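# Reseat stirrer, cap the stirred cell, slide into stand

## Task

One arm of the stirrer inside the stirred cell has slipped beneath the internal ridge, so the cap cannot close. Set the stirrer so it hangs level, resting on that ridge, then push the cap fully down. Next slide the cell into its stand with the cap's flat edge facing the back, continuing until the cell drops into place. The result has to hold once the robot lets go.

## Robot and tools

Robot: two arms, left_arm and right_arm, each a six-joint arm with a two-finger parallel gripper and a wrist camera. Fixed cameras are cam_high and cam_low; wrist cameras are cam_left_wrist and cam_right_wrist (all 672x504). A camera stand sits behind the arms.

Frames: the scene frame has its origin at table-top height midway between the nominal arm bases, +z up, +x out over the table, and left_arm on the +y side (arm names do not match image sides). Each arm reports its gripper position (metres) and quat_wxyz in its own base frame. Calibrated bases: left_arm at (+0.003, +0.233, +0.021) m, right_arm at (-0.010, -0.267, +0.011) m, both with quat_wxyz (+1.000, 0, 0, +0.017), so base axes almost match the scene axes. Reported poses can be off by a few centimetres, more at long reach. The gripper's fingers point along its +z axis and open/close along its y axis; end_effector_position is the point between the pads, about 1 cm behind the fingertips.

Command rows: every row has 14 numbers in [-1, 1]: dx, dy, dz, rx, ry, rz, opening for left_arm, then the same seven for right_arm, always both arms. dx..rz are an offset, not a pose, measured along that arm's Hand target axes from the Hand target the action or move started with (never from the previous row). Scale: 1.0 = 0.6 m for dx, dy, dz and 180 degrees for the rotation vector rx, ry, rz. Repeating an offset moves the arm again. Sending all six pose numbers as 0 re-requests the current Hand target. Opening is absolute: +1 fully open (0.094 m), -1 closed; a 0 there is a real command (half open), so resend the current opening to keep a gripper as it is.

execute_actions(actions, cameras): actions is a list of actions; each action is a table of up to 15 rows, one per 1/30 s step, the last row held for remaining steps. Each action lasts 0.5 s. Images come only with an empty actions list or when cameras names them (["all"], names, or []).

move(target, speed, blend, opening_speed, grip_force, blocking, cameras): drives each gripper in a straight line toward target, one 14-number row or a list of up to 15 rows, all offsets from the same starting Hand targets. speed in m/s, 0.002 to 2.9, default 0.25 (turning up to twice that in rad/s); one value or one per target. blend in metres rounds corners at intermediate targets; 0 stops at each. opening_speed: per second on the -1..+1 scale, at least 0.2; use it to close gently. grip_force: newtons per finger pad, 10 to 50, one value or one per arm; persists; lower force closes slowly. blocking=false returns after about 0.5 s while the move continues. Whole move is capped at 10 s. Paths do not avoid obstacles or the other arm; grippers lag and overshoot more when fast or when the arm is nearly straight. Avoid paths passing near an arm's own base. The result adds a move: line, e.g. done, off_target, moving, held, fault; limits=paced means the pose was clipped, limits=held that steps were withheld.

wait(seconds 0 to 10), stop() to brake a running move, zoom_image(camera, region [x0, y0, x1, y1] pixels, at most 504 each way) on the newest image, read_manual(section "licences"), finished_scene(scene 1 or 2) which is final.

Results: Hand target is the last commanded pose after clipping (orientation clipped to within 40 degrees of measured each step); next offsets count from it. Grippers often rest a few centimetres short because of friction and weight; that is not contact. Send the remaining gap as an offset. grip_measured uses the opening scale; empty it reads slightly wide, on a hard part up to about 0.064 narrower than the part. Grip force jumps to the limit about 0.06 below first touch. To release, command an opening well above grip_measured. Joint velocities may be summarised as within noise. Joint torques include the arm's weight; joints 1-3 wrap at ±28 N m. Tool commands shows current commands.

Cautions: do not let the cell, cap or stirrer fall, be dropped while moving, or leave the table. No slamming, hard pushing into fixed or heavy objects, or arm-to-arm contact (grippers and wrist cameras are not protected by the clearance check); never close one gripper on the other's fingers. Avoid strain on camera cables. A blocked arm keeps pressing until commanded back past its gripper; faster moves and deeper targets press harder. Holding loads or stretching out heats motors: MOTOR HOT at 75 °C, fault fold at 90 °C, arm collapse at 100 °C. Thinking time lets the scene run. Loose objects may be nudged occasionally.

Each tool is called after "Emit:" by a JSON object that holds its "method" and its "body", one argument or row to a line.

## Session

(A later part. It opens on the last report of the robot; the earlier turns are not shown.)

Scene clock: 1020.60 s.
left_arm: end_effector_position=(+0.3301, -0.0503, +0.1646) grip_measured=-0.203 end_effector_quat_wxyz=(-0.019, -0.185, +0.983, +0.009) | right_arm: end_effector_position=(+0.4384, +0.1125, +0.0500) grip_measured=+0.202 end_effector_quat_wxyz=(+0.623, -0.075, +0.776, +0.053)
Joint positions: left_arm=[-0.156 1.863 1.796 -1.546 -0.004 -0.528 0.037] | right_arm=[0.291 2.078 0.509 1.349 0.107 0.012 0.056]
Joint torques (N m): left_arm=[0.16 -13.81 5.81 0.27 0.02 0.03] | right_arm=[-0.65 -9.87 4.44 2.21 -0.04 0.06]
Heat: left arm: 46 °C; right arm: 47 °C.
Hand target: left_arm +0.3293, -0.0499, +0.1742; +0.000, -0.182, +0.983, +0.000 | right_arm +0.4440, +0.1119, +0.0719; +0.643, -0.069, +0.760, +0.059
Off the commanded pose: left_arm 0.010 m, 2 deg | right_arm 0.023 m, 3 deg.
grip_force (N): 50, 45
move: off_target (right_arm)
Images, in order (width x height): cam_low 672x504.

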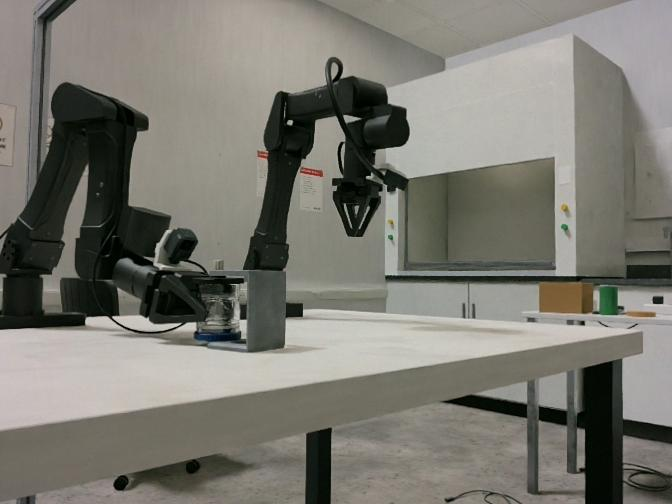

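Emit:
{"method": "move", "body": {
  "target": [0,0,0.0,0,0,0,-0.2,-0.008,0.0,-0.001,0,0,0,0.05],
  "speed": 0.02,
  "cameras": ["cam_low"]
}}

Emit:
{"method": "zoom_image", "body": {
  "camera": "cam_low",
  "region": [190, 260, 250, 305]
}}

Emit:
{"method": "zoom_image", "body": {
  "camera": "cam_low",
  "region": [190, 310, 250, 355]
}}

Scene clock: 1026.20 s.
left_arm: end_effector_position=(+0.3301, -0.0503, +0.1646) grip_measured=-0.203 end_effector_quat_wxyz=(-0.019, -0.185, +0.983, +0.009) | right_arm: end_effector_position=(+0.4379, +0.1124, +0.0507) grip_measured=+0.202 end_effector_quat_wxyz=(+0.618, -0.076, +0.781, +0.052)
Joint positions: left_arm=[-0.156 1.863 1.796 -1.546 -0.004 -0.528 0.037] | right_arm=[0.291 2.056 0.509 1.313 0.107 0.012 0.056]
Joint velocities: left_arm=[within noise] | right_arm=[-0.051 -0.002 0.002 0.022 0.007 -0.037 0]
Joint torques (N m): left_arm=[0.27 -13.76 5.74 0.28 0.03 0.03] | right_arm=[-0.65 -10.1 4.56 2.34 -0.04 0.05]
Heat: left arm: 46 °C; right arm: 47 °C.
Hand target: left_arm +0.3293, -0.0499, +0.1742; +0.000, -0.182, +0.983, +0.000 | right_arm +0.4442, +0.1120, +0.0767; +0.643, -0.070, +0.760, +0.059
Off the commanded pose: left_arm 0.010 m, 2 deg | right_arm 0.027 m, 4 deg.
grip_force (N): 50, 45
move: off_target (right_arm)
Images, in order (width x height): cam_low 672x504.

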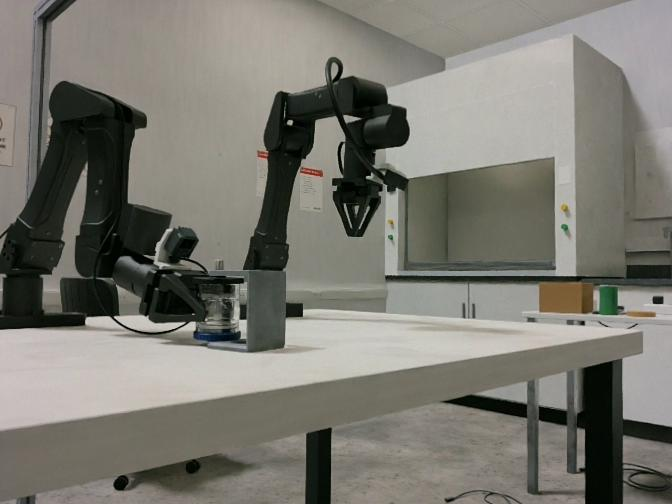

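Scaled by 8.400 from the camera's 672x504 image, which has a finer 960x720 frame.

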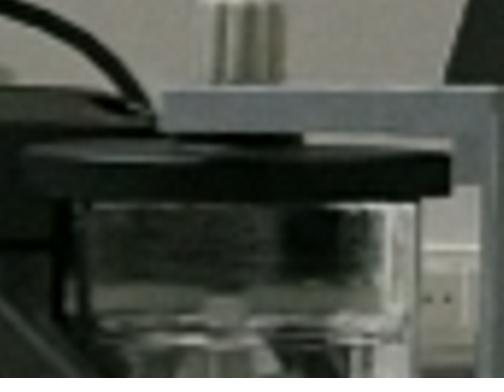

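Scaled by 8.400 from the camera's 672x504 image, which has a finer 960x720 frame.

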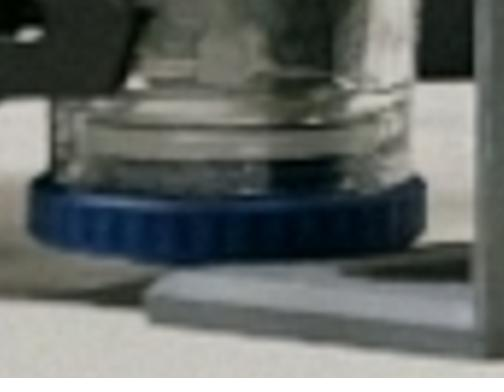

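Emit:
{"method": "move", "body": {
  "target": [0,0,0.0,0,0,0,-0.2,-0.001,0.0,-0.055,0,-0.01,0,0.05],
  "speed": 0.05,
  "cameras": ["cam_low","cam_right_wrist"]
}}

Emit:
{"method": "zoom_image", "body": {
  "camera": "cam_low",
  "region": [150, 250, 290, 370]
}}

Scene clock: 1040.63 s.
left_arm: end_effector_position=(+0.3301, -0.0503, +0.1646) grip_measured=-0.203 end_effector_quat_wxyz=(-0.019, -0.185, +0.983, +0.009) | right_arm: end_effector_position=(+0.4082, +0.1035, +0.0493) grip_measured=+0.202 end_effector_quat_wxyz=(+0.616, -0.077, +0.783, +0.052)
Joint positions: left_arm=[-0.156 1.863 1.796 -1.546 -0.004 -0.528 0.037] | right_arm=[0.291 2.015 0.383 1.392 0.107 0.012 0.056]
Joint torques (N m): left_arm=[0.21 -13.81 5.83 0.27 0.03 0.03] | right_arm=[0.47 -9.33 3.14 2.86 0.08 0.05]
Heat: left arm: 46 °C; right arm: 47 °C.
Hand target: left_arm +0.3293, -0.0499, +0.1742; +0.000, -0.182, +0.983, +0.000 | right_arm +0.4123, +0.1061, +0.0827; +0.655, -0.069, +0.750, +0.060
Off the commanded pose: left_arm 0.010 m, 2 deg | right_arm 0.034 m, 6 deg.
grip_force (N): 50, 45
move: off_target (right_arm)
Images, in order (width x height): cam_low 672x504, cam_right_wrist 672x504.

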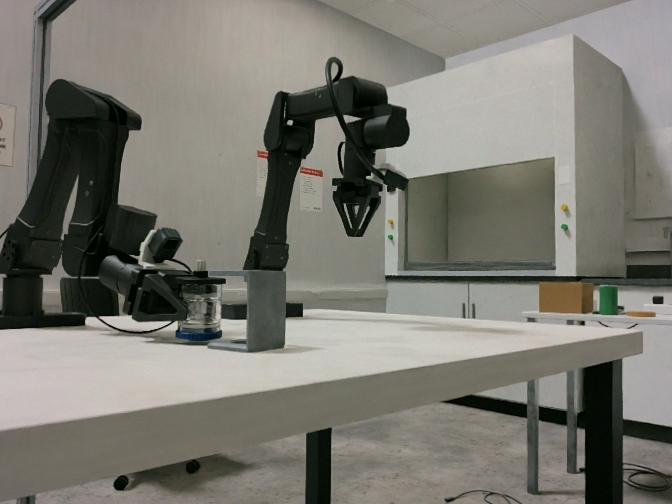

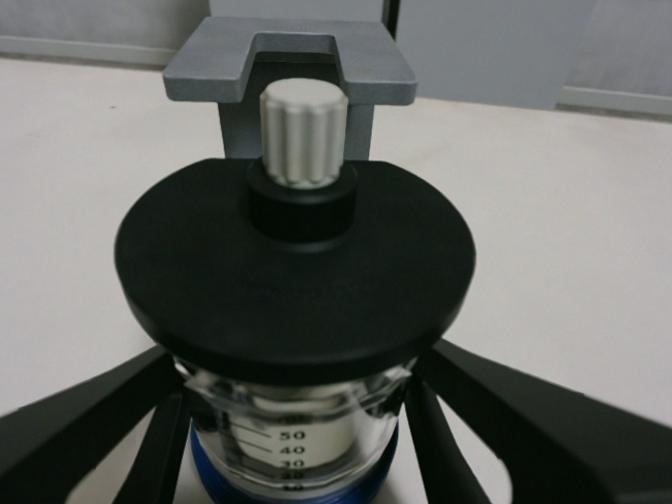

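Scaled by 3.600 from the camera's 672x504 image, which has a finer 960x720 frame.

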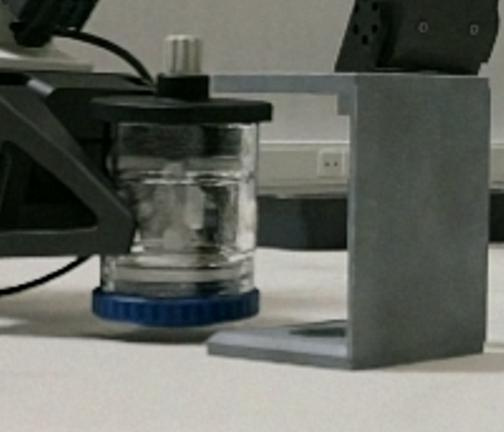

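Emit:
{"method": "move", "body": {
  "target": [0,0,0.0,0,0,0,-0.2,-0.016,0.005,-0.005,0.011,0.01,0.002,0.05],
  "speed": 0.05,
  "cameras": ["cam_low","cam_right_wrist"]
}}

Emit:
{"method": "zoom_image", "body": {
  "camera": "cam_low",
  "region": [150, 250, 290, 370]
}}

Scene clock: 1050.67 s.
left_arm: end_effector_position=(+0.3301, -0.0503, +0.1646) grip_measured=-0.203 end_effector_quat_wxyz=(-0.019, -0.185, +0.983, +0.009) | right_arm: end_effector_position=(+0.4062, +0.1067, +0.0665) grip_measured=+0.202 end_effector_quat_wxyz=(+0.615, -0.067, +0.784, +0.040)
Joint positions: left_arm=[-0.156 1.863 1.796 -1.546 -0.004 -0.528 0.037] | right_arm=[0.328 1.901 0.383 1.273 0.173 0.023 0.056]
Joint torques (N m): left_arm=[0.21 -13.83 5.87 0.28 0.03 0.02] | right_arm=[0.5 -8.81 4.27 2.51 0.12 0.11]
Heat: left arm: 47 °C; right arm: 49 °C.
Hand target: left_arm +0.3293, -0.0499, +0.1742; +0.000, -0.182, +0.983, +0.000 | right_arm +0.4102, +0.1085, +0.0928; +0.644, -0.056, +0.761, +0.048
Off the commanded pose: left_arm 0.010 m, 2 deg | right_arm 0.026 m, 5 deg.
grip_force (N): 50, 45
move: off_target (right_arm)
Images, in order (width x height): cam_low 672x504, cam_right_wrist 672x504.

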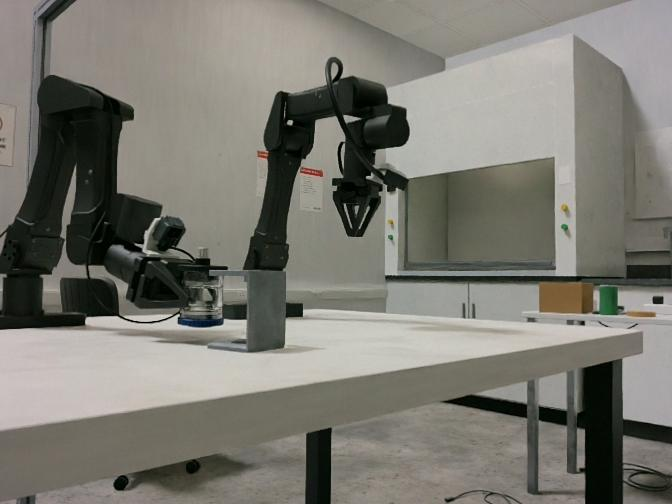

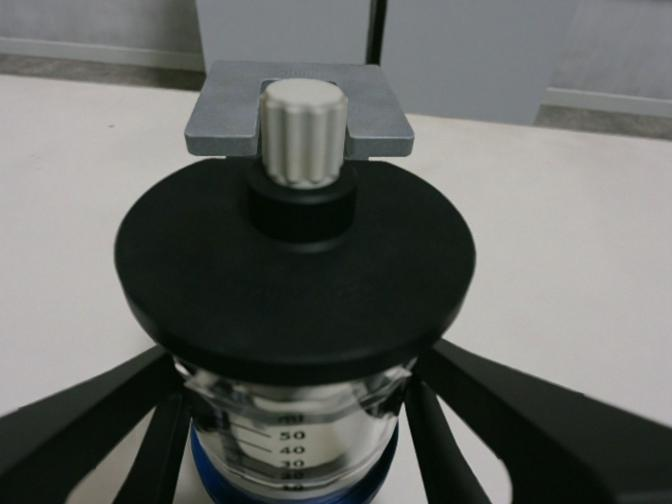

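Scaled by 3.600 from the camera's 672x504 image, which has a finer 960x720 frame.

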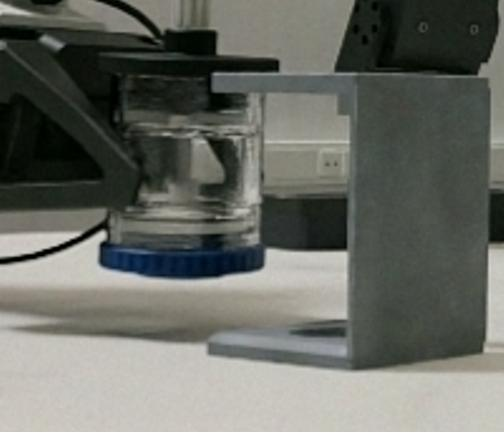

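Emit:
{"method": "move", "body": {
  "target": [0,0,0.0,0,0,0,-0.2,0.0509,0.0,0.009,0,0,0,0.05],
  "speed": 0.05,
  "cameras": ["cam_low","cam_right_wrist"]
}}

Emit:
{"method": "zoom_image", "body": {
  "camera": "cam_low",
  "region": [150, 250, 290, 370]
}}

Scene clock: 1058.47 s.
left_arm: end_effector_position=(+0.3301, -0.0503, +0.1646) grip_measured=-0.203 end_effector_quat_wxyz=(-0.019, -0.185, +0.983, +0.009) | right_arm: end_effector_position=(+0.4074, +0.1070, +0.0521) grip_measured=+0.202 end_effector_quat_wxyz=(+0.625, -0.064, +0.777, +0.042)
Joint positions: left_arm=[-0.156 1.863 1.796 -1.546 -0.004 -0.528 0.037] | right_arm=[0.328 2.03 0.383 1.426 0.174 0.024 0.056]
Joint torques (N m): left_arm=[0.24 -13.78 5.82 0.25 0.03 0.02] | right_arm=[0.53 -4.74 3.7 2.87 0.12 0.1]
Heat: left arm: 47 °C; right arm: 48 °C.
Hand target: left_arm +0.3293, -0.0499, +0.1742; +0.000, -0.182, +0.983, +0.000 | right_arm +0.4104, +0.1086, +0.0616; +0.644, -0.056, +0.761, +0.048
Off the commanded pose: left_arm 0.010 m, 2 deg | right_arm 0.010 m, 3 deg.
grip_force (N): 50, 45
move: off_target (right_arm)
Images, in order (width x height): cam_low 672x504, cam_right_wrist 672x504.

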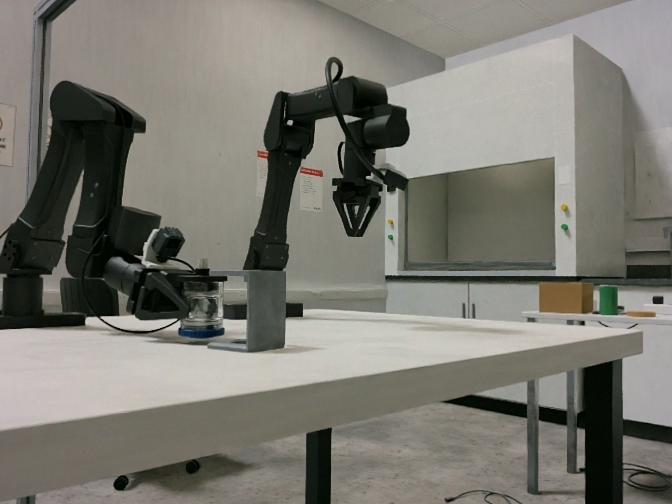

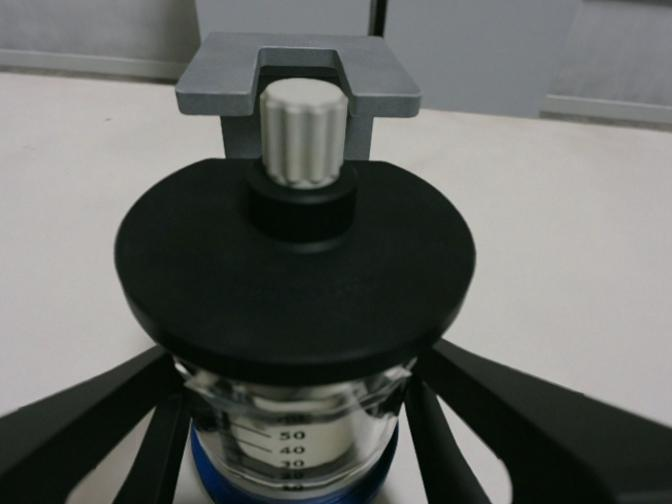

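Scaled by 3.600 from the camera's 672x504 image, which has a finer 960x720 frame.

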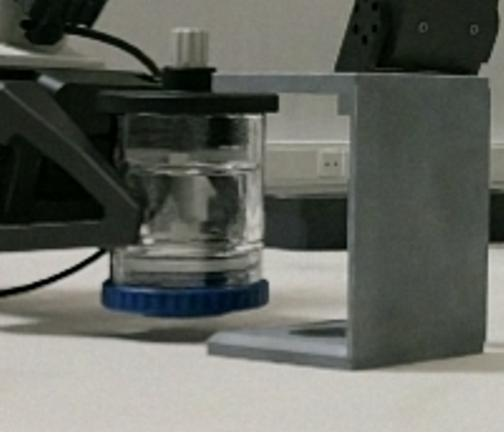

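Emit:
{"method": "move", "body": {
  "target": [0,0,0.0,0,0,0,-0.2,0.004,0.0005,0.018,0,0,0,0.05],
  "speed": 0.03,
  "cameras": ["cam_low","cam_right_wrist"]
}}

Emit:
{"method": "zoom_image", "body": {
  "camera": "cam_low",
  "region": [150, 250, 290, 370]
}}

Scene clock: 1063.33 s.
left_arm: end_effector_position=(+0.3301, -0.0503, +0.1646) grip_measured=-0.203 end_effector_quat_wxyz=(-0.019, -0.185, +0.983, +0.009) | right_arm: end_effector_position=(+0.4123, +0.1087, +0.0451) grip_measured=+0.202 end_effector_quat_wxyz=(+0.621, -0.065, +0.780, +0.042)
Joint positions: left_arm=[-0.156 1.863 1.796 -1.546 -0.004 -0.528 0.037] | right_arm=[0.328 2.065 0.408 1.427 0.174 0.024 0.056]
Joint torques (N m): left_arm=[0.2 -13.83 5.79 0.28 0.03 0.03] | right_arm=[-0.05 -5 5.07 2.79 0.07 0.09]
Heat: left arm: 47 °C; right arm: 48 °C.
Hand target: left_arm +0.3293, -0.0499, +0.1742; +0.000, -0.182, +0.983, +0.000 | right_arm +0.4206, +0.1104, +0.0576; +0.644, -0.056, +0.761, +0.048
Off the commanded pose: left_arm 0.010 m, 2 deg | right_arm 0.015 m, 4 deg.
grip_force (N): 50, 45
move: off_target (right_arm)
Images, in order (width x height): cam_low 672x504, cam_right_wrist 672x504.

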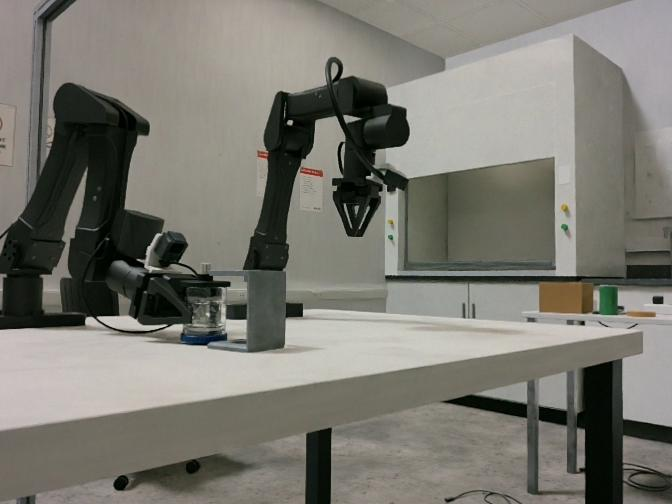

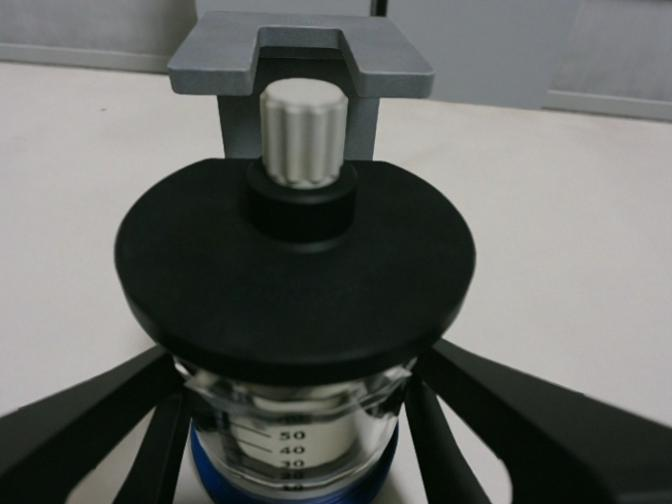

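Scaled by 3.600 from the camera's 672x504 image, which has a finer 960x720 frame.

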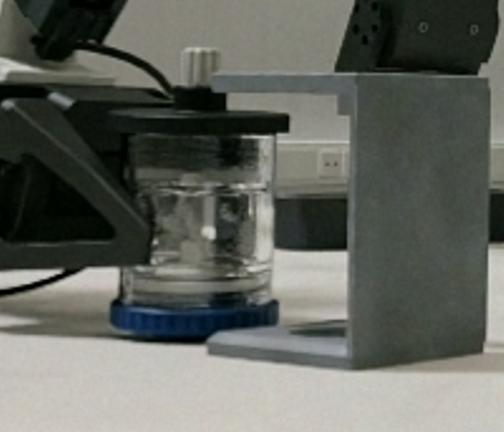

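Emit:
{"method": "move", "body": {
  "target": [0,0,0.0,0,0,0,-0.2,-0.012,0,0.015,0,-0.003,0,0.05],
  "speed": 0.03,
  "cameras": ["cam_low"]
}}

Emit:
{"method": "zoom_image", "body": {
  "camera": "cam_low",
  "region": [150, 250, 290, 370]
}}

Scene clock: 1072.57 s.
left_arm: end_effector_position=(+0.3301, -0.0503, +0.1646) grip_measured=-0.203 end_effector_quat_wxyz=(-0.019, -0.185, +0.983, +0.009) | right_arm: end_effector_position=(+0.4225, +0.1121, +0.0533) grip_measured=+0.202 end_effector_quat_wxyz=(+0.632, -0.063, +0.772, +0.044)
Joint positions: left_arm=[-0.156 1.863 1.796 -1.546 -0.004 -0.528 0.037] | right_arm=[0.328 2.065 0.445 1.417 0.174 0.024 0.056]
Joint torques (N m): left_arm=[0.18 -13.75 5.83 0.27 0.03 0.03] | right_arm=[-0.61 -5.65 5.38 2.54 0.02 0.06]
Heat: left arm: 47 °C; right arm: 48 °C.
Hand target: left_arm +0.3293, -0.0499, +0.1742; +0.000, -0.182, +0.983, +0.000 | right_arm +0.4305, +0.1119, +0.0633; +0.648, -0.055, +0.758, +0.048
Off the commanded pose: left_arm 0.010 m, 2 deg | right_arm 0.013 m, 3 deg.
grip_force (N): 50, 45
move: off_target (right_arm)
Images, in order (width x height): cam_low 672x504.

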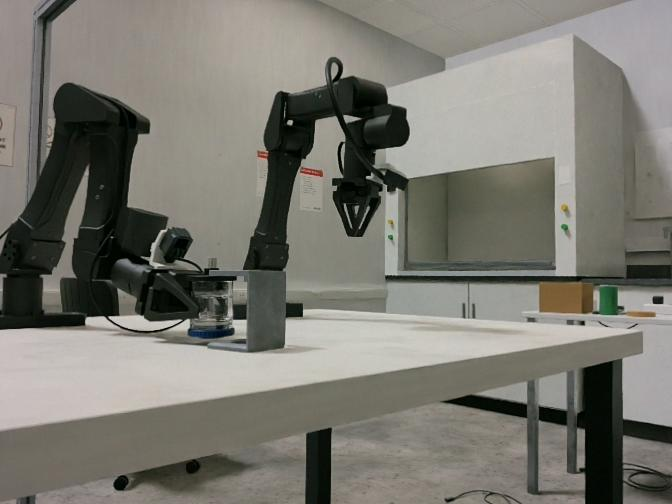

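Scaled by 3.600 from the camera's 672x504 image, which has a finer 960x720 frame.

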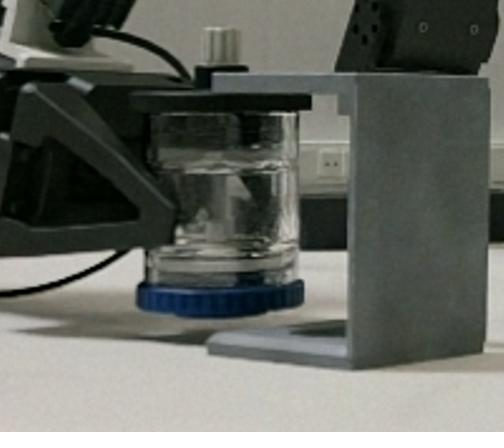

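Emit:
{"method": "move", "body": {
  "target": [0,0,0.0,0,0,0,-0.2,0.005,0,0.002,0,0.001,0,0.05],
  "speed": 0.03,
  "cameras": ["cam_low"]
}}

Emit:
{"method": "zoom_image", "body": {
  "camera": "cam_low",
  "region": [150, 250, 290, 370]
}}

Scene clock: 1075.90 s.
left_arm: end_effector_position=(+0.3301, -0.0503, +0.1646) grip_measured=-0.203 end_effector_quat_wxyz=(-0.019, -0.185, +0.983, +0.009) | right_arm: end_effector_position=(+0.4228, +0.1122, +0.0510) grip_measured=+0.202 end_effector_quat_wxyz=(+0.630, -0.063, +0.773, +0.044)
Joint positions: left_arm=[-0.156 1.863 1.796 -1.546 -0.004 -0.528 0.037] | right_arm=[0.328 2.073 0.448 1.417 0.174 0.024 0.056]
Joint torques (N m): left_arm=[0.24 -13.82 5.76 0.27 0.04 0.03] | right_arm=[-0.66 -5.27 5.44 2.61 0.01 0.06]
Heat: left arm: 47 °C; right arm: 49 °C.
Hand target: left_arm +0.3293, -0.0499, +0.1742; +0.000, -0.182, +0.983, +0.000 | right_arm +0.4312, +0.1120, +0.0601; +0.647, -0.055, +0.759, +0.048
Off the commanded pose: left_arm 0.010 m, 2 deg | right_arm 0.012 m, 3 deg.
grip_force (N): 50, 45
move: off_target (right_arm)
Images, in order (width x height): cam_low 672x504.

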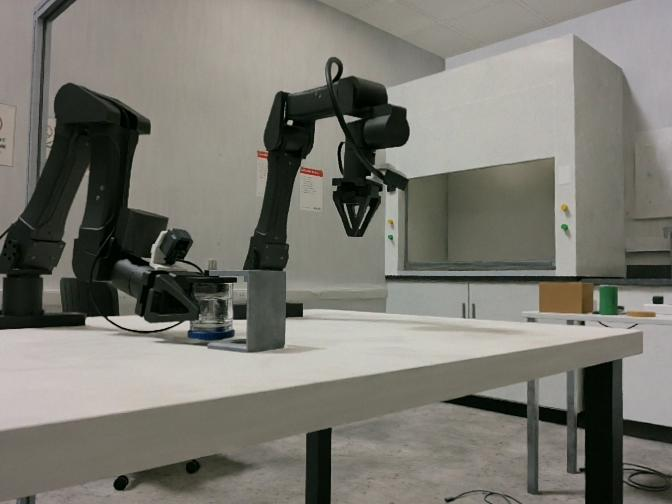

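Scaled by 3.600 from the camera's 672x504 image, which has a finer 960x720 frame.

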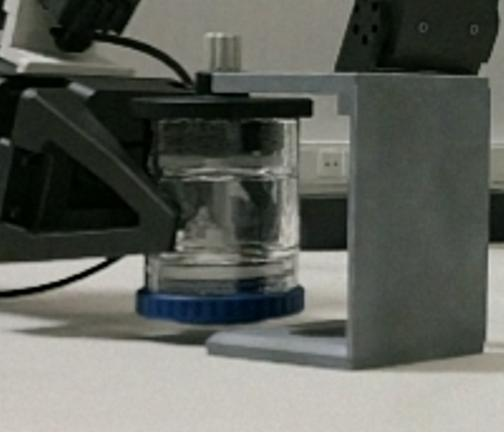

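Emit:
{"method": "move", "body": {
  "target": [0,0,0.0,0,0,0,-0.2,0.0013,0,0.0138,0,0,0,0.05],
  "speed": 0.03,
  "cameras": ["cam_low","cam_right_wrist"]
}}

Emit:
{"method": "zoom_image", "body": {
  "camera": "cam_low",
  "region": [150, 250, 290, 370]
}}

Scene clock: 1081.03 s.
left_arm: end_effector_position=(+0.3301, -0.0503, +0.1646) grip_measured=-0.203 end_effector_quat_wxyz=(-0.019, -0.185, +0.983, +0.009) | right_arm: end_effector_position=(+0.4315, +0.1126, +0.0509) grip_measured=+0.202 end_effector_quat_wxyz=(+0.633, -0.061, +0.771, +0.043)
Joint positions: left_arm=[-0.156 1.863 1.796 -1.546 -0.004 -0.528 0.037] | right_arm=[0.322 2.093 0.482 1.41 0.172 0.024 0.056]
Joint torques (N m): left_arm=[0.27 -13.82 5.86 0.26 0.03 0.04] | right_arm=[-0.54 -5.42 5.49 2.55 -0.01 0.05]
Heat: left arm: 47 °C; right arm: 49 °C.
Hand target: left_arm +0.3293, -0.0499, +0.1742; +0.000, -0.182, +0.983, +0.000 | right_arm +0.4391, +0.1133, +0.0579; +0.647, -0.056, +0.759, +0.048
Off the commanded pose: left_arm 0.010 m, 2 deg | right_arm 0.010 m, 2 deg.
grip_force (N): 50, 45
move: done
Images, in order (width x height): cam_low 672x504, cam_right_wrist 672x504.

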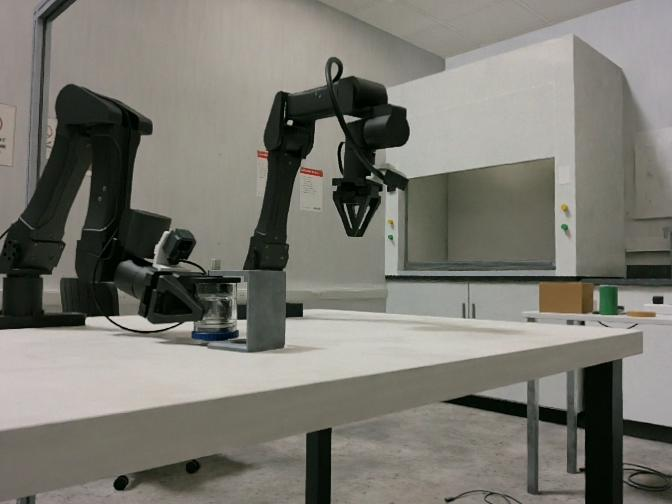

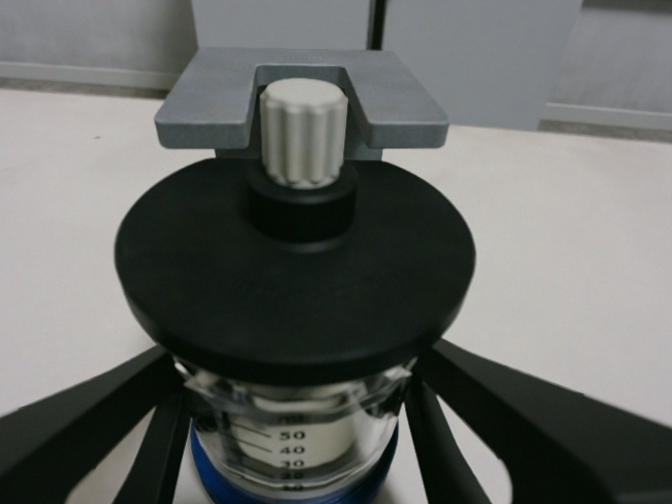

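Scaled by 3.600 from the camera's 672x504 image, which has a finer 960x720 frame.

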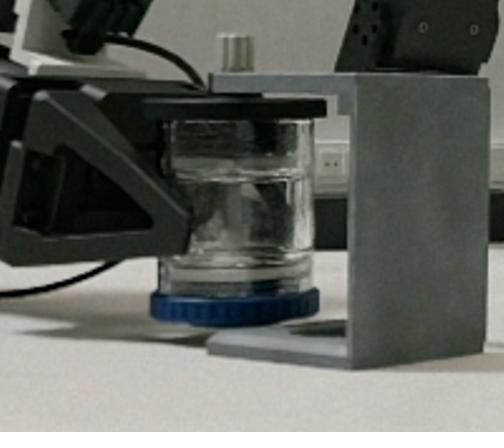

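Emit:
{"method": "move", "body": {
  "target": [0,0,0.0,0,0,0,-0.2,0.0,0,0.0138,0,0.0015,0,0.05],
  "speed": 0.03,
  "cameras": ["cam_low","cam_right_wrist"]
}}

Emit:
{"method": "zoom_image", "body": {
  "camera": "cam_low",
  "region": [150, 250, 290, 370]
}}

Scene clock: 1085.43 s.
left_arm: end_effector_position=(+0.3301, -0.0503, +0.1646) grip_measured=-0.203 end_effector_quat_wxyz=(-0.019, -0.185, +0.983, +0.009) | right_arm: end_effector_position=(+0.4396, +0.1138, +0.0503) grip_measured=+0.202 end_effector_quat_wxyz=(+0.632, -0.060, +0.771, +0.043)
Joint positions: left_arm=[-0.156 1.863 1.796 -1.546 -0.004 -0.528 0.037] | right_arm=[0.317 2.104 0.516 1.386 0.168 0.024 0.056]
Joint torques (N m): left_arm=[0.24 -13.82 5.79 0.26 0.04 0.02] | right_arm=[-0.53 -5.59 5.67 2.5 -0.02 0.05]
Heat: left arm: 47 °C; right arm: 49 °C.
Hand target: left_arm +0.3293, -0.0499, +0.1742; +0.000, -0.182, +0.983, +0.000 | right_arm +0.4472, +0.1145, +0.0566; +0.645, -0.056, +0.761, +0.048
Off the commanded pose: left_arm 0.010 m, 2 deg | right_arm 0.010 m, 2 deg.
grip_force (N): 50, 45
move: done
Images, in order (width x height): cam_low 672x504, cam_right_wrist 672x504.

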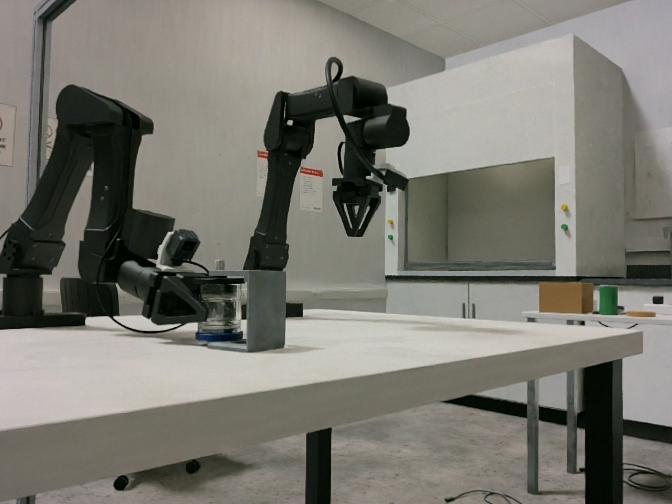

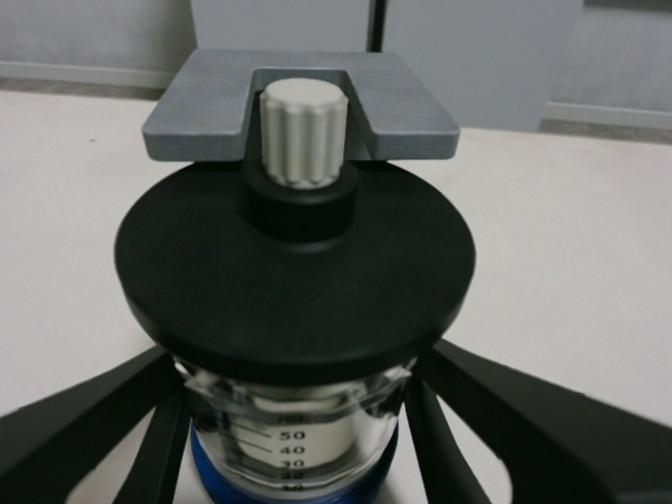

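Scaled by 3.600 from the camera's 672x504 image, which has a finer 960x720 frame.

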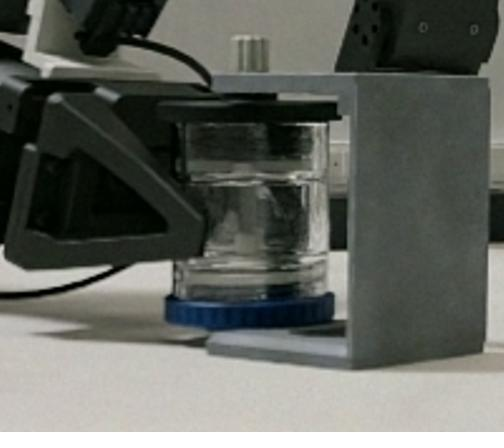

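Emit:
{"method": "move", "body": {
  "target": [0,0,0.0,0,0,0,-0.2,-0.0045,0,0.0095,0,-0.002,0,0.05],
  "speed": 0.03,
  "cameras": ["cam_low","cam_high"]
}}

Emit:
{"method": "zoom_image", "body": {
  "camera": "cam_low",
  "region": [150, 250, 290, 370]
}}

Emit:
{"method": "zoom_image", "body": {
  "camera": "cam_high",
  "region": [200, 260, 300, 380]
}}

Scene clock: 1089.43 s.
left_arm: end_effector_position=(+0.3301, -0.0503, +0.1646) grip_measured=-0.203 end_effector_quat_wxyz=(-0.019, -0.185, +0.983, +0.009) | right_arm: end_effector_position=(+0.4457, +0.1149, +0.0530) grip_measured=+0.202 end_effector_quat_wxyz=(+0.635, -0.060, +0.769, +0.044)
Joint positions: left_arm=[-0.156 1.863 1.796 -1.546 -0.004 -0.528 0.037] | right_arm=[0.314 2.108 0.54 1.375 0.165 0.024 0.056]
Joint torques (N m): left_arm=[0.14 -13.76 5.85 0.27 0.03 0.02] | right_arm=[-0.54 -5.59 5.81 2.49 -0.03 0.03]
Heat: left arm: 47 °C; right arm: 49 °C.
Hand target: left_arm +0.3293, -0.0499, +0.1742; +0.000, -0.182, +0.983, +0.000 | right_arm +0.4532, +0.1154, +0.0584; +0.647, -0.056, +0.759, +0.048
Off the commanded pose: left_arm 0.010 m, 2 deg | right_arm 0.009 m, 2 deg.
grip_force (N): 50, 45
move: done
Images, in order (width x height): cam_high 672x504, cam_low 672x504.

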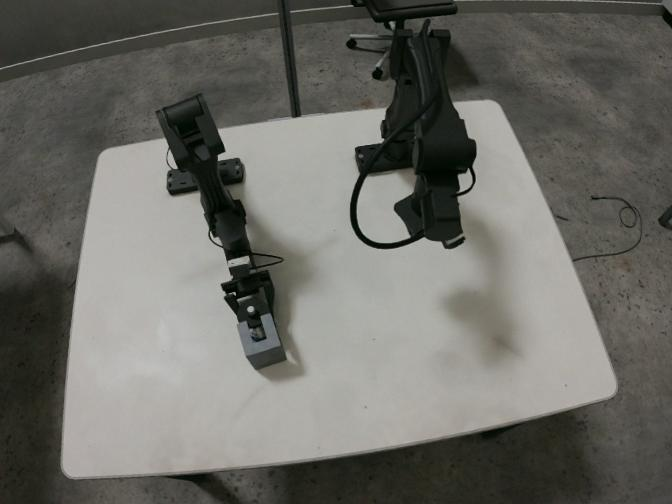

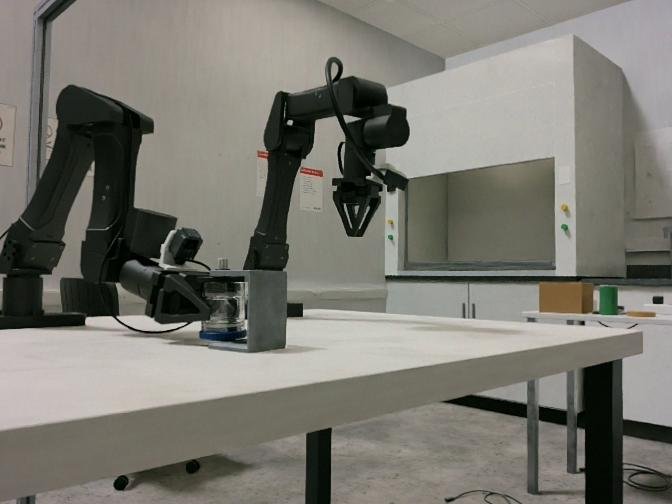

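Scaled by 3.600 from the camera's 672x504 image, which has a finer 960x720 frame.

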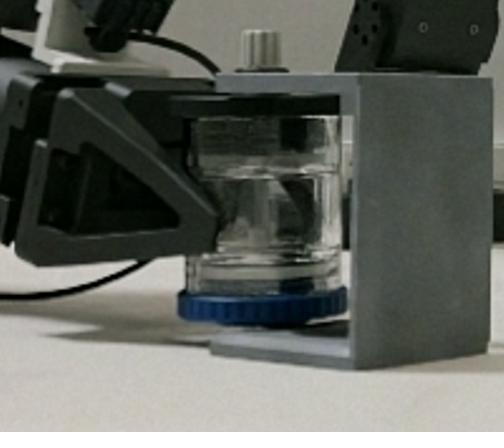

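Scaled by 4.200 from the camera's 672x504 image, which has a finer 960x720 frame.

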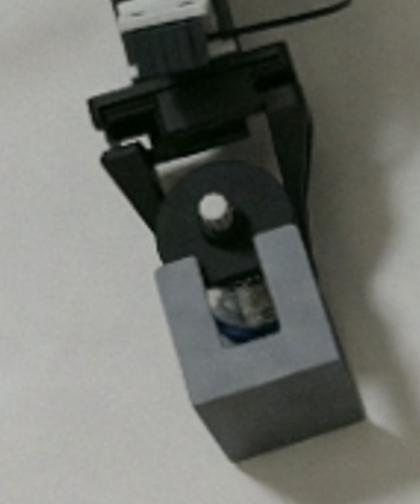

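Emit:
{"method": "move", "body": {
  "target": [0,0,0.0,0,0,0,-0.2,0.004,0,0.0138,0,0.0,0,0.05],
  "speed": 0.03,
  "cameras": ["cam_low","cam_right_wrist"]
}}

Emit:
{"method": "zoom_image", "body": {
  "camera": "cam_low",
  "region": [150, 250, 290, 370]
}}

Scene clock: 1096.60 s.
left_arm: end_effector_position=(+0.3301, -0.0503, +0.1646) grip_measured=-0.203 end_effector_quat_wxyz=(-0.019, -0.185, +0.983, +0.009) | right_arm: end_effector_position=(+0.4547, +0.1160, +0.0528) grip_measured=+0.202 end_effector_quat_wxyz=(+0.639, -0.058, +0.765, +0.045)
Joint positions: left_arm=[-0.156 1.863 1.796 -1.546 -0.004 -0.528 0.037] | right_arm=[0.31 2.134 0.577 1.375 0.162 0.024 0.056]
Joint torques (N m): left_arm=[0.23 -13.83 5.83 0.26 0.04 0.01] | right_arm=[-0.51 -5.6 5.68 2.43 -0.04 0.03]
Heat: left arm: 47 °C; right arm: 49 °C.
Hand target: left_arm +0.3293, -0.0499, +0.1742; +0.000, -0.182, +0.983, +0.000 | right_arm +0.4610, +0.1164, +0.0547; +0.647, -0.055, +0.759, +0.048
Off the commanded pose: left_arm 0.010 m, 2 deg | right_arm 0.007 m, 1 deg.
grip_force (N): 50, 45
move: done
Images, in order (width x height): cam_low 672x504, cam_right_wrist 672x504.

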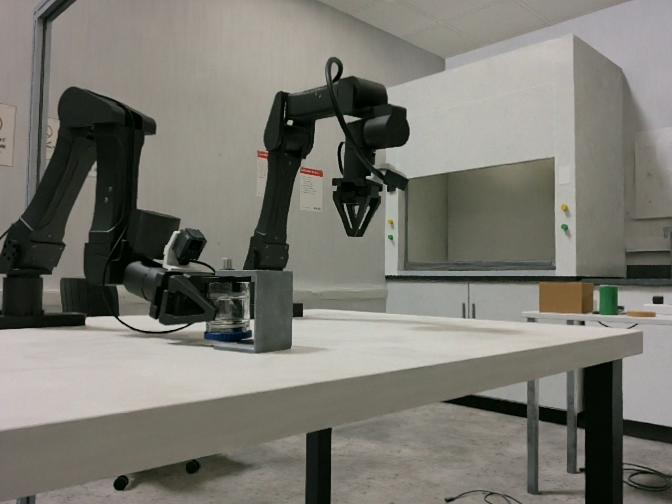

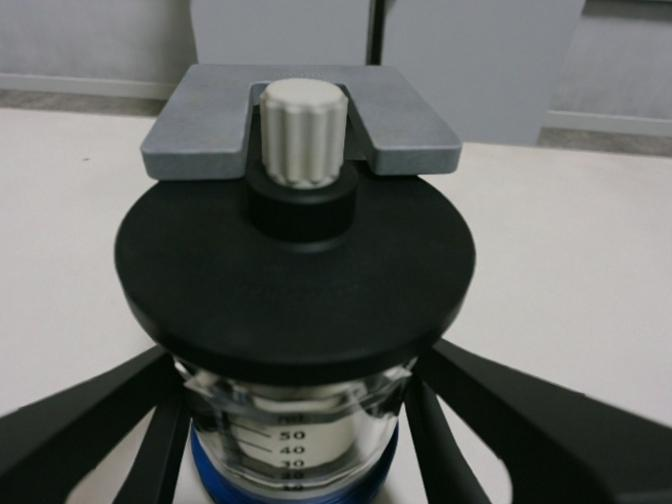

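Scaled by 3.600 from the camera's 672x504 image, which has a finer 960x720 frame.

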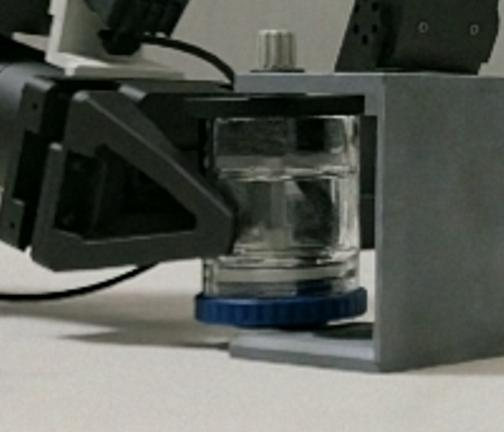

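Emit:
{"method": "move", "body": {
  "target": [0,0,0.0,0,0,0,-0.2,0.0035,0,0.0,0,0.007,0,0.05],
  "speed": 0.03,
  "cameras": ["cam_low"]
}}

Emit:
{"method": "zoom_image", "body": {
  "camera": "cam_low",
  "region": [190, 260, 260, 305]
}}

Emit:
{"method": "zoom_image", "body": {
  "camera": "cam_low",
  "region": [190, 310, 260, 355]
}}

Scene clock: 1104.50 s.
left_arm: end_effector_position=(+0.3301, -0.0503, +0.1646) grip_measured=-0.203 end_effector_quat_wxyz=(-0.019, -0.185, +0.983, +0.009) | right_arm: end_effector_position=(+0.4546, +0.1160, +0.0520) grip_measured=+0.202 end_effector_quat_wxyz=(+0.638, -0.058, +0.766, +0.044)
Joint positions: left_arm=[-0.156 1.863 1.796 -1.546 -0.004 -0.528 0.037] | right_arm=[0.31 2.134 0.577 1.372 0.162 0.024 0.056]
Joint torques (N m): left_arm=[0.27 -13.81 5.87 0.25 0.03 0.02] | right_arm=[-0.51 -6.64 5.78 2.04 -0.04 0.07]
Heat: left arm: 47 °C; right arm: 50 °C.
Hand target: left_arm +0.3293, -0.0499, +0.1742; +0.000, -0.182, +0.983, +0.000 | right_arm +0.4606, +0.1164, +0.0526; +0.639, -0.056, +0.766, +0.048
Off the commanded pose: left_arm 0.010 m, 2 deg | right_arm 0.006 m, 0 deg.
grip_force (N): 50, 45
move: done
Images, in order (width x height): cam_low 672x504.

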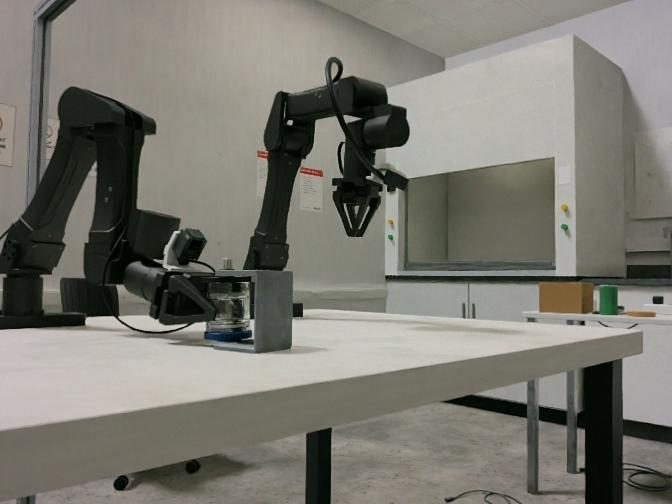

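Scaled by 7.200 from the camera's 672x504 image, which has a finer 960x720 frame.

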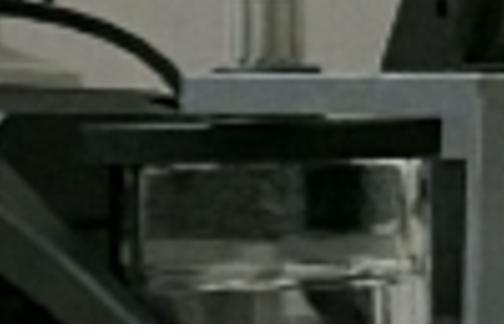

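Scaled by 7.200 from the camera's 672x504 image, which has a finer 960x720 frame.

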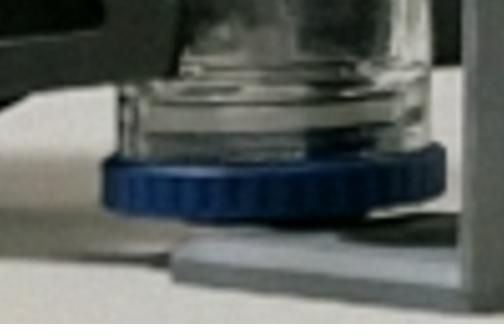

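Emit:
{"method": "move", "body": {
  "target": [0,0,0.0,0,0,0,-0.2,0.003,0,0.0,0,0.011,0,0.05],
  "speed": 0.03,
  "cameras": ["cam_low"]
}}

Emit:
{"method": "zoom_image", "body": {
  "camera": "cam_low",
  "region": [190, 260, 260, 305]
}}

Emit:
{"method": "zoom_image", "body": {
  "camera": "cam_low",
  "region": [190, 310, 260, 355]
}}

Scene clock: 1109.23 s.
left_arm: end_effector_position=(+0.3301, -0.0503, +0.1646) grip_measured=-0.203 end_effector_quat_wxyz=(-0.019, -0.185, +0.983, +0.009) | right_arm: end_effector_position=(+0.4575, +0.1171, +0.0510) grip_measured=+0.202 end_effector_quat_wxyz=(+0.635, -0.059, +0.769, +0.044)
Joint positions: left_arm=[-0.156 1.863 1.796 -1.546 -0.004 -0.528 0.037] | right_arm=[0.31 2.134 0.591 1.35 0.161 0.024 0.056]
Joint torques (N m): left_arm=[0.14 -13.78 5.76 0.26 0.01 0.01] | right_arm=[-0.55 -8.85 4.92 1.6 -0.06 0.12]
Heat: left arm: 47 °C; right arm: 49 °C.
Hand target: left_arm +0.3293, -0.0499, +0.1742; +0.000, -0.182, +0.983, +0.000 | right_arm +0.4603, +0.1164, +0.0509; +0.626, -0.057, +0.777, +0.047
Off the commanded pose: left_arm 0.010 m, 2 deg | right_arm 0.003 m, 1 deg.
grip_force (N): 50, 45
move: done
Images, in order (width x height): cam_low 672x504.

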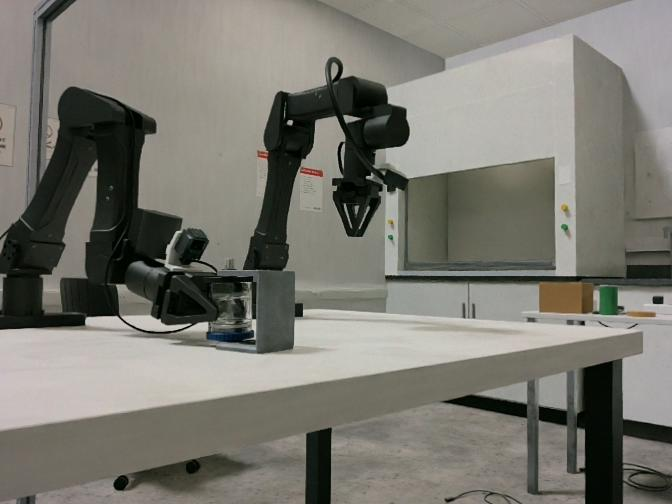

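Scaled by 7.200 from the camera's 672x504 image, which has a finer 960x720 frame.

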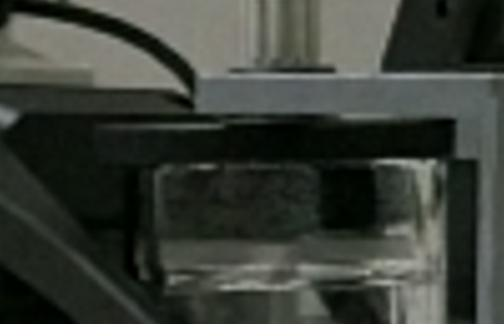

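Scaled by 7.200 from the camera's 672x504 image, which has a finer 960x720 frame.

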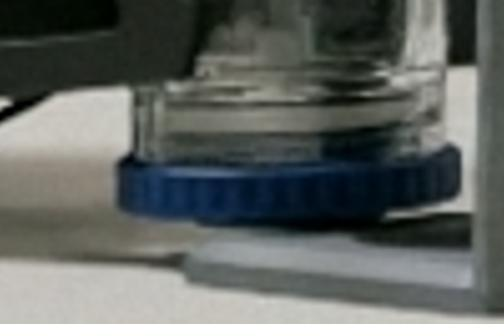

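Emit:
{"method": "move", "body": {
  "target": [0,0,0.0,0,0,0,-0.2,0.0025,0,-0.004,0,0.018,0,0.05],
  "speed": 0.03,
  "cameras": ["cam_low"]
}}

Emit:
{"method": "zoom_image", "body": {
  "camera": "cam_low",
  "region": [190, 260, 260, 305]
}}

Emit:
{"method": "zoom_image", "body": {
  "camera": "cam_low",
  "region": [190, 310, 260, 355]
}}

Scene clock: 1116.27 s.
left_arm: end_effector_position=(+0.3301, -0.0503, +0.1646) grip_measured=-0.203 end_effector_quat_wxyz=(-0.019, -0.185, +0.983, +0.009) | right_arm: end_effector_position=(+0.4563, +0.1172, +0.0492) grip_measured=+0.202 end_effector_quat_wxyz=(+0.614, -0.063, +0.786, +0.041)
Joint positions: left_arm=[-0.156 1.863 1.796 -1.546 -0.004 -0.528 0.037] | right_arm=[0.31 2.08 0.595 1.236 0.159 0.027 0.056]
Joint torques (N m): left_arm=[0.28 -13.78 5.85 0.26 0.04 0.03] | right_arm=[-0.54 -9.17 4.88 1.54 -0.05 0.18]
Heat: left arm: 47 °C; right arm: 48 °C.
Hand target: left_arm +0.3293, -0.0499, +0.1742; +0.000, -0.182, +0.983, +0.000 | right_arm +0.4576, +0.1160, +0.0497; +0.603, -0.058, +0.794, +0.045
Off the commanded pose: left_arm 0.010 m, 2 deg | right_arm 0.002 m, 2 deg.
grip_force (N): 50, 45
move: done
Images, in order (width x height): cam_low 672x504.

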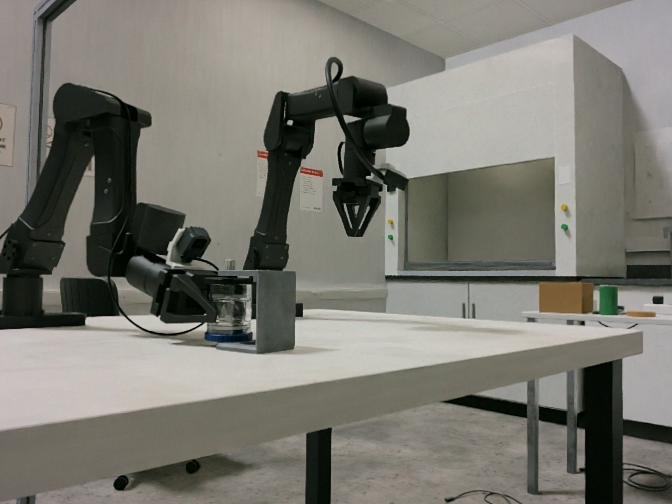

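Scaled by 7.200 from the camera's 672x504 image, which has a finer 960x720 frame.

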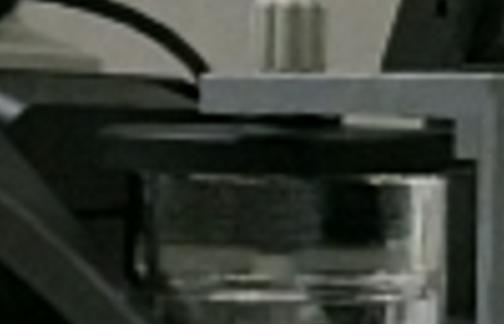

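Scaled by 7.200 from the camera's 672x504 image, which has a finer 960x720 frame.

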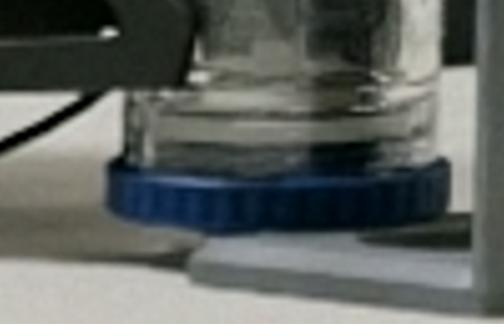

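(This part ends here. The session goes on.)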